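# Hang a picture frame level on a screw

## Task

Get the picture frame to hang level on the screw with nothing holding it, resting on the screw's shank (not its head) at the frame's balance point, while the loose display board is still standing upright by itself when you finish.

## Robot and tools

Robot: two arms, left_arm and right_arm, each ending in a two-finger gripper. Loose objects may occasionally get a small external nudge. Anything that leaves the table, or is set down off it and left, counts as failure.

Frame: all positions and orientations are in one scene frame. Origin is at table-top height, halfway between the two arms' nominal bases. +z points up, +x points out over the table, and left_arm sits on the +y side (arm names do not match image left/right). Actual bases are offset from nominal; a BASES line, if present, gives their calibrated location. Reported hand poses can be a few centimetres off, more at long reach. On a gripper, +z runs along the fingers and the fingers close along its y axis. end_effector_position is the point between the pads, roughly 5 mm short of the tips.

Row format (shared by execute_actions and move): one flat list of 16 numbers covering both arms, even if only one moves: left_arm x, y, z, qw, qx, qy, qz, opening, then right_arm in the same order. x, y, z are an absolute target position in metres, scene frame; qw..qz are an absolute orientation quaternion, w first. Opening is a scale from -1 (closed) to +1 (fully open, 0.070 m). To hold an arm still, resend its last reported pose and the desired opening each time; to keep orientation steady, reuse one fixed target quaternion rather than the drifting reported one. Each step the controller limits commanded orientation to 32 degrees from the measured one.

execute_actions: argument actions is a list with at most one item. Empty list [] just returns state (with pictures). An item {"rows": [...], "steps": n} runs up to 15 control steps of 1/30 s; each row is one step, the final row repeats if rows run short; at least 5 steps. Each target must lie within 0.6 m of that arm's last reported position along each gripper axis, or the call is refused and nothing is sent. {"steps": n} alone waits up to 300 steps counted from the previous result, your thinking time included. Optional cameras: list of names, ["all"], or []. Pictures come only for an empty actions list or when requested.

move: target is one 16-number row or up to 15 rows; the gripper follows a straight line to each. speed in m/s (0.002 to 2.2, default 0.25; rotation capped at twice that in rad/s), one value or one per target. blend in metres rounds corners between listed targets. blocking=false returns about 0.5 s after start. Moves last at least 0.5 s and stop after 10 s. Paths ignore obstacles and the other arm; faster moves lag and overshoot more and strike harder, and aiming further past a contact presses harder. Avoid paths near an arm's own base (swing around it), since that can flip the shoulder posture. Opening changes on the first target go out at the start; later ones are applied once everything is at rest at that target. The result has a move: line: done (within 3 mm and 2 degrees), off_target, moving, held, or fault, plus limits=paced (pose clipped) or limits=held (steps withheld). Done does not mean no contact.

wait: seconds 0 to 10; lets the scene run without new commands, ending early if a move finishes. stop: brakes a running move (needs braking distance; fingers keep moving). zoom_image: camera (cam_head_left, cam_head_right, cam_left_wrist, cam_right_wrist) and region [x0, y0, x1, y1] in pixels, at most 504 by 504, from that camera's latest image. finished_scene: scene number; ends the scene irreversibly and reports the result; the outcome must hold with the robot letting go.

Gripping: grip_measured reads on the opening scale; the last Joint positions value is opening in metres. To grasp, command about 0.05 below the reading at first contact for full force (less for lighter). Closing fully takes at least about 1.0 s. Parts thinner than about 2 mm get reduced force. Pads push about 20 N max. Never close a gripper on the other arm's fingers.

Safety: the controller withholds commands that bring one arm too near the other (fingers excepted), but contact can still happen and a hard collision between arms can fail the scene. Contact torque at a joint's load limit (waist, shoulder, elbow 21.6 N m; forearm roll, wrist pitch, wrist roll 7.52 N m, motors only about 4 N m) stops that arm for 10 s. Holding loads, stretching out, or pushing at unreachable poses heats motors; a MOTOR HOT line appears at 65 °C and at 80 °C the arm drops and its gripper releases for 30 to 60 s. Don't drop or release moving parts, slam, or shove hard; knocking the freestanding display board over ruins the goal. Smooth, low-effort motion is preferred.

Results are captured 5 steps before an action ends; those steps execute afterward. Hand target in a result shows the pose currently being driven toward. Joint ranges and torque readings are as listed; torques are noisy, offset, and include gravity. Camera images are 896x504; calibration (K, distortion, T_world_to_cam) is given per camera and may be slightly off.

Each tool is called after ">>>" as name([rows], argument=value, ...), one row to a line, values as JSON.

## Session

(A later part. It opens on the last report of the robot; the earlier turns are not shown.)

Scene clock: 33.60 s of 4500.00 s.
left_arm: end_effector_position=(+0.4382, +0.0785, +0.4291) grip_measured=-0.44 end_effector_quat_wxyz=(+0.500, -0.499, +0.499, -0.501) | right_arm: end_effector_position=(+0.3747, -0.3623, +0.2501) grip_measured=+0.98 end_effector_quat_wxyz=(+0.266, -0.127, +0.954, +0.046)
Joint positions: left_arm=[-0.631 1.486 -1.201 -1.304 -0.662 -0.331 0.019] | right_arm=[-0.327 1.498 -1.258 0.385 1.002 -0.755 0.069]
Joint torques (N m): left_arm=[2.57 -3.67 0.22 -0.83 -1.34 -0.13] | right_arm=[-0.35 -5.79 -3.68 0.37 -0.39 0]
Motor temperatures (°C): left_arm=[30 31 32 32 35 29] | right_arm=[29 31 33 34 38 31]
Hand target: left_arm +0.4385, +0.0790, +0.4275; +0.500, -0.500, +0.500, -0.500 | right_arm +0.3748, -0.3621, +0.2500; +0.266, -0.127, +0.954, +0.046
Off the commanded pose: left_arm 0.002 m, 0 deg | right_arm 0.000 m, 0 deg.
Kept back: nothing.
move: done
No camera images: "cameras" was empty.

>>> move([
  [0.4385,0.079,0.4292,0.5,-0.5,0.5,-0.5,-0.55,0.3748,-0.3621,0.25,0.266,-0.127,0.954,0.046,1],
  [0.4385,0.079,0.4292,0.5,-0.5,0.5,-0.5,-0.3,0.3748,-0.3621,0.25,0.266,-0.127,0.954,0.046,1],
], speed=0.02, cameras=["cam_left_wrist"])

>>> move(target=[0.4385,0.079,0.4292,0.5,-0.5,0.5,-0.5,0.2,0.3748,-0.3621,0.25,0.266,-0.127,0.954,0.046,1], cameras=["cam_left_wrist","cam_head_left","cam_head_right"])

Scene clock: 35.13 s of 4500.00 s.
left_arm: end_effector_position=(+0.4391, +0.0795, +0.4277) grip_measured=-0.30 end_effector_quat_wxyz=(+0.500, -0.501, +0.501, -0.499) | right_arm: end_effector_position=(+0.3747, -0.3623, +0.2501) grip_measured=+0.98 end_effector_quat_wxyz=(+0.266, -0.127, +0.954, +0.046)
Joint positions: left_arm=[-0.629 1.488 -1.203 -1.315 -0.661 -0.321 0.025] | right_arm=[-0.327 1.498 -1.258 0.385 1.002 -0.755 0.069]
Joint torques (N m): left_arm=[-0.59 -6.36 -3.9 0.74 -0.34 0.02] | right_arm=[-0.36 -5.8 -3.7 0.36 -0.4 0]
Motor temperatures (°C): left_arm=[30 31 32 32 35 29] | right_arm=[29 31 33 34 38 31]
Hand target: left_arm +0.4385, +0.0790, +0.4292; +0.500, -0.500, +0.500, -0.500 | right_arm +0.3748, -0.3621, +0.2500; +0.266, -0.127, +0.954, +0.046
Off the commanded pose: left_arm 0.002 m, 0 deg | right_arm 0.000 m, 0 deg.
Kept back: nothing.
move: done
camera_calibration:
cam_left_wrist: T_world_to_cam=[[0.0262696, -0.0122654, 0.99958, -0.434583], [-0.558467, -0.829514, 0.00449832, 0.309744], [0.829111, -0.558351, -0.0286408, -0.18566], [0, 0, 0, 1]] pos_world=[0.338331, 0.147943, 0.427689]
Images, in order (width x height): cam_left_wrist 896x504.

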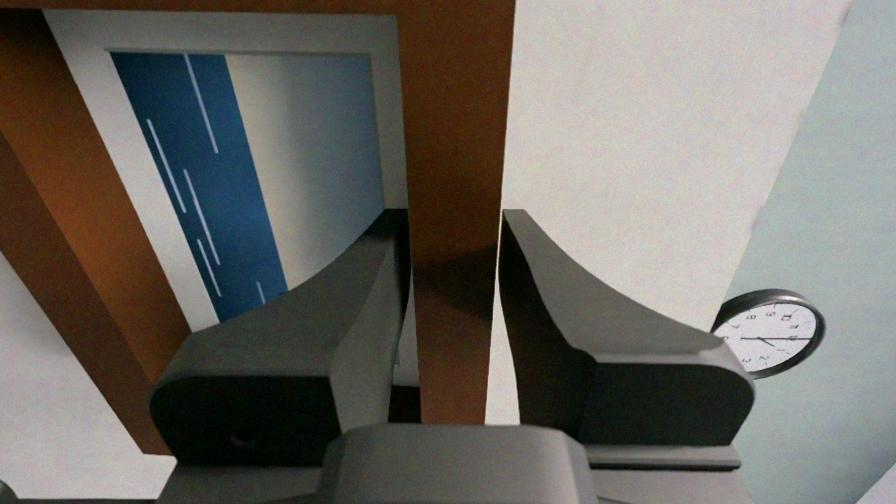

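Scene clock: 35.63 s of 4500.00 s.
left_arm: end_effector_position=(+0.4387, +0.0792, +0.4285) grip_measured=+0.20 end_effector_quat_wxyz=(+0.500, -0.501, +0.500, -0.499) | right_arm: end_effector_position=(+0.3747, -0.3623, +0.2501) grip_measured=+0.98 end_effector_quat_wxyz=(+0.266, -0.127, +0.954, +0.046)
Joint positions: left_arm=[-0.63 1.488 -1.204 -1.315 -0.661 -0.321 0.042] | right_arm=[-0.327 1.498 -1.258 0.385 1.002 -0.755 0.069]
Joint torques (N m): left_arm=[-0.87 -6.79 -3.8 0.73 -0.37 0.02] | right_arm=[-0.33 -5.82 -3.68 0.37 -0.4 0]
Motor temperatures (°C): left_arm=[30 31 32 32 35 29] | right_arm=[29 31 33 34 38 31]
Hand target: left_arm +0.4385, +0.0790, +0.4292; +0.500, -0.500, +0.500, -0.500 | right_arm +0.3748, -0.3621, +0.2500; +0.266, -0.127, +0.954, +0.046
Off the commanded pose: left_arm 0.001 m, 0 deg | right_arm 0.000 m, 0 deg.
Kept back: nothing.
move: done
camera_calibration:
cam_left_wrist: T_world_to_cam=[[0.0246981, -0.011206, 0.999632, -0.434727], [-0.559256, -0.828983, 0.00452469, 0.309723], [0.828627, -0.559162, -0.0267413, -0.186066], [0, 0, 0, 1]] pos_world=[0.338131, 0.147843, 0.42819]
Images, in order (width x height): cam_head_left 896x504, cam_head_right 896x504, cam_left_wrist 896x504.

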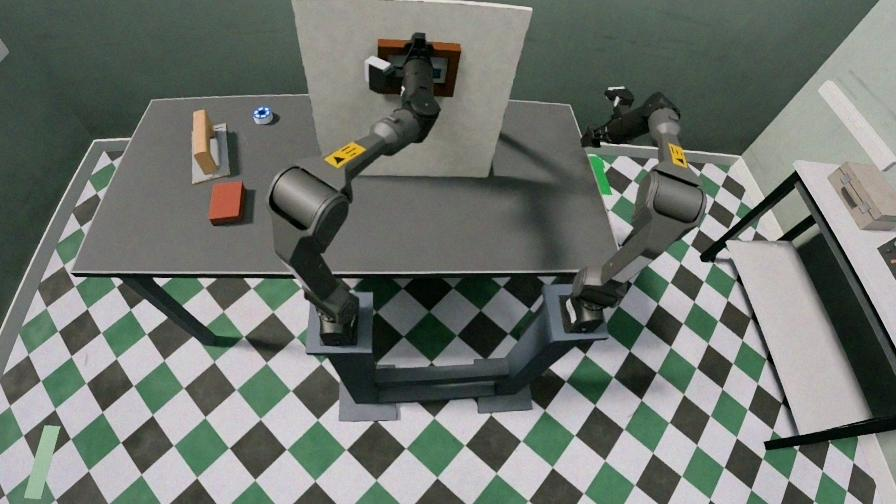

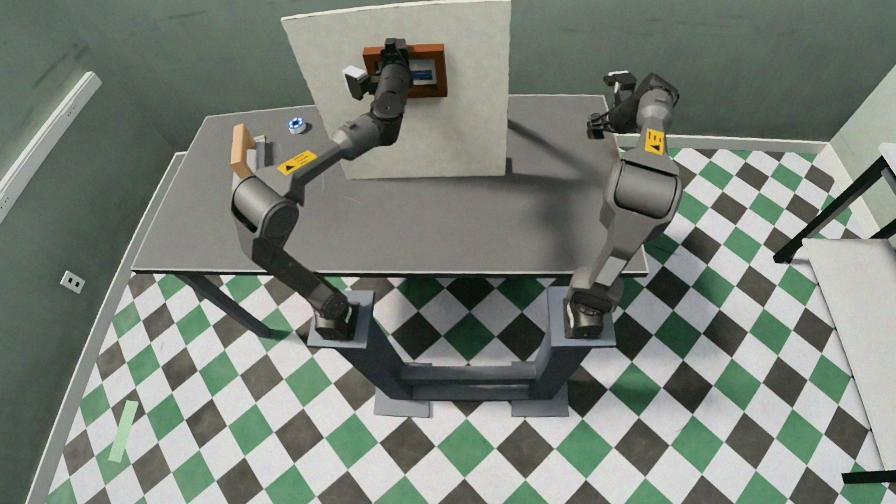

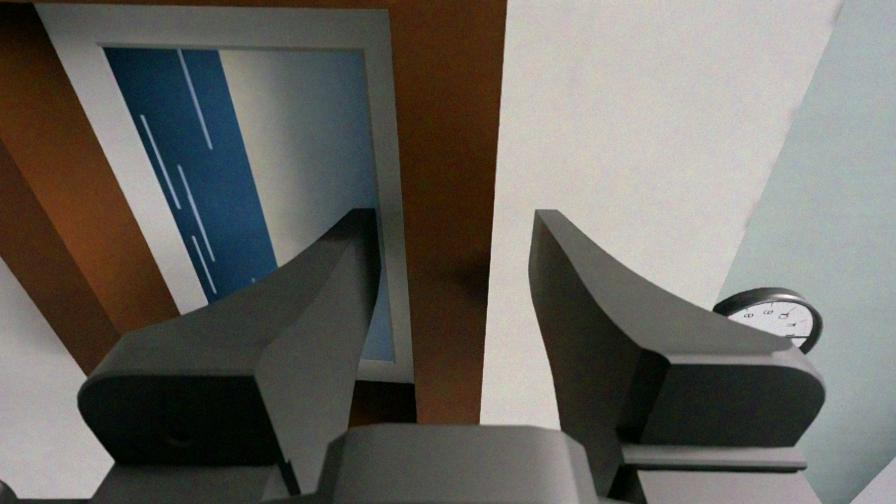

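>>> move([
  [0.4385,0.079,0.4292,0.5,-0.5,0.5,-0.5,1,0.3748,-0.3621,0.25,0.266,-0.127,0.954,0.046,1],
  [0.38,0.079,0.4292,0.5,-0.5,0.5,-0.5,1,0.3748,-0.3621,0.25,0.266,-0.127,0.954,0.046,1],
  [0.28,0.09,0.44,0.7071,0,0.7071,0,-1,0.3748,-0.3621,0.25,0.266,-0.127,0.954,0.046,1],
], speed=0.2)

>>> zoom_image(camera="cam_left_wrist", region=[200, 0, 700, 300])

Scene clock: 42.27 s of 4500.00 s.
left_arm: end_effector_position=(+0.2799, +0.0900, +0.4404) grip_measured=-1.00 end_effector_quat_wxyz=(+0.707, +0.000, +0.707, +0.000) | right_arm: end_effector_position=(+0.3747, -0.3623, +0.2501) grip_measured=+0.98 end_effector_quat_wxyz=(+0.266, -0.127, +0.954, +0.046)
Joint positions: left_arm=[-1.208 1.093 -0.919 -1.537 -1.215 1.477 0] | right_arm=[-0.327 1.498 -1.258 0.385 1.002 -0.755 0.069]
Joint torques (N m): left_arm=[0.46 -2.67 -3.04 0.89 -0.07 -0.18] | right_arm=[-0.32 -5.7 -3.69 0.36 -0.45 0.03]
Motor temperatures (°C): left_arm=[30 31 32 32 35 29] | right_arm=[29 31 33 34 38 31]
Hand target: left_arm +0.2800, +0.0900, +0.4400; +0.707, +0.000, +0.707, +0.000 | right_arm +0.3748, -0.3621, +0.2500; +0.266, -0.127, +0.954, +0.046
Off the commanded pose: left_arm 0.000 m, 0 deg | right_arm 0.000 m, 0 deg.
Kept back: nothing.
move: done
camera_calibration:
cam_left_wrist: T_world_to_cam=[[0.0231794, -0.999673, -0.0107663, 0.0918021], [-0.559383, -0.00404328, -0.8289, 0.522543], [0.828585, 0.0252359, -0.559294, 0.133774], [0, 0, 0, 1]] pos_world=[0.179331, 0.090509, 0.508943]
cam_right_wrist: T_world_to_cam=[[0.229282, -0.972841, -0.0317884, -0.429704], [-0.966563, -0.231412, 0.110478, 0.244464], [-0.114834, 0.00539483, -0.99337, 0.411803], [0, 0, 0, 1]] pos_world=[0.382102, -0.363684, 0.368405]

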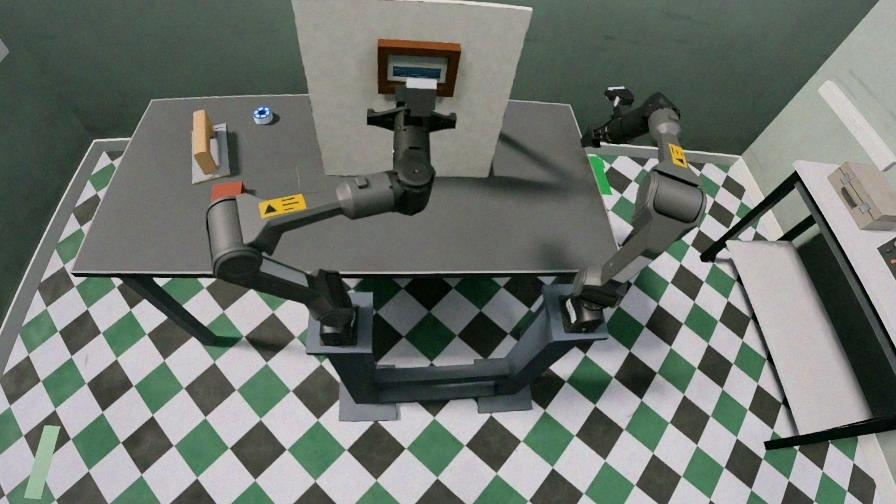

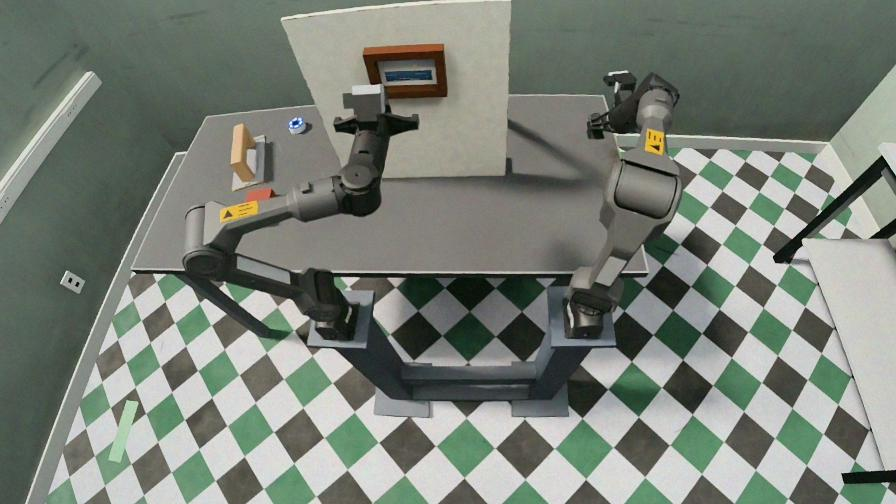

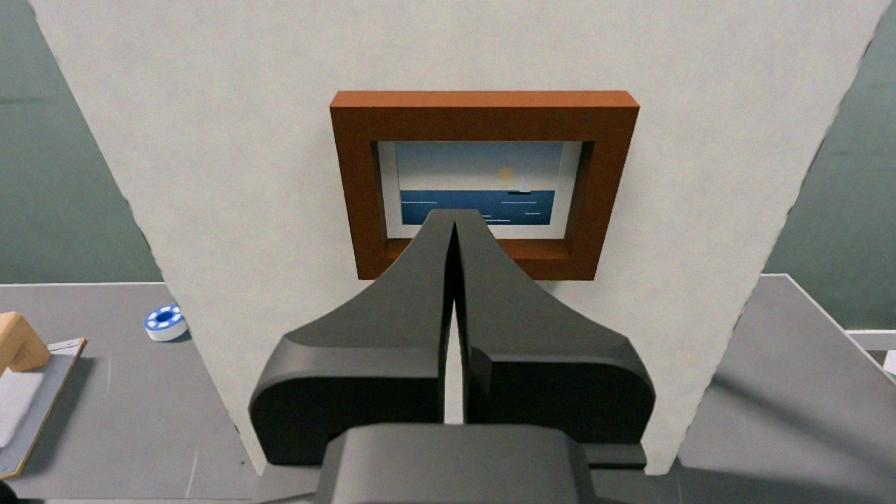

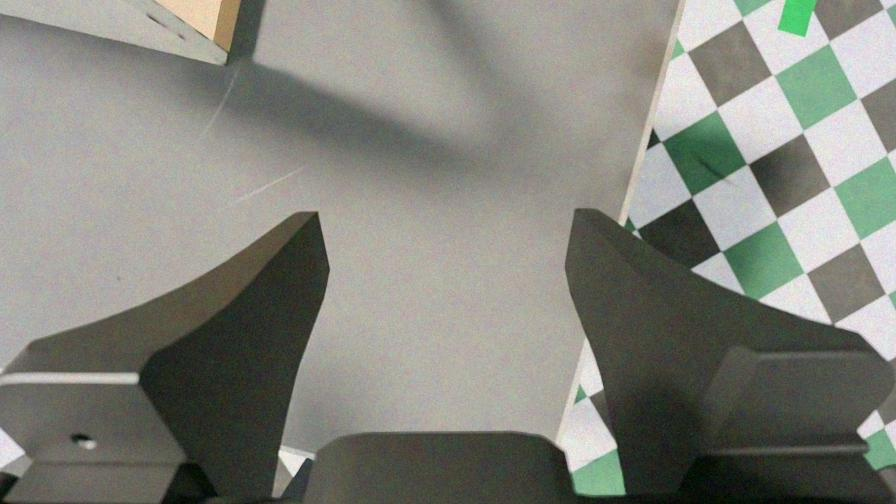

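Scaled by 1.008 from the camera's 896x504 image, which has a finer 1280x720 frame.

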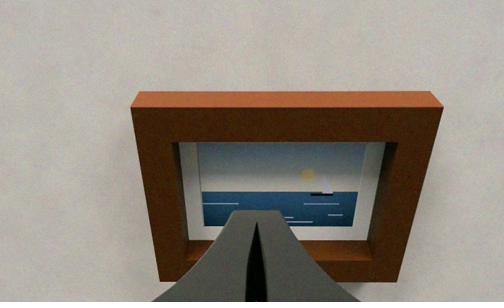

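>>> finished_scene(scene=2)

The scene is finished: the task was done.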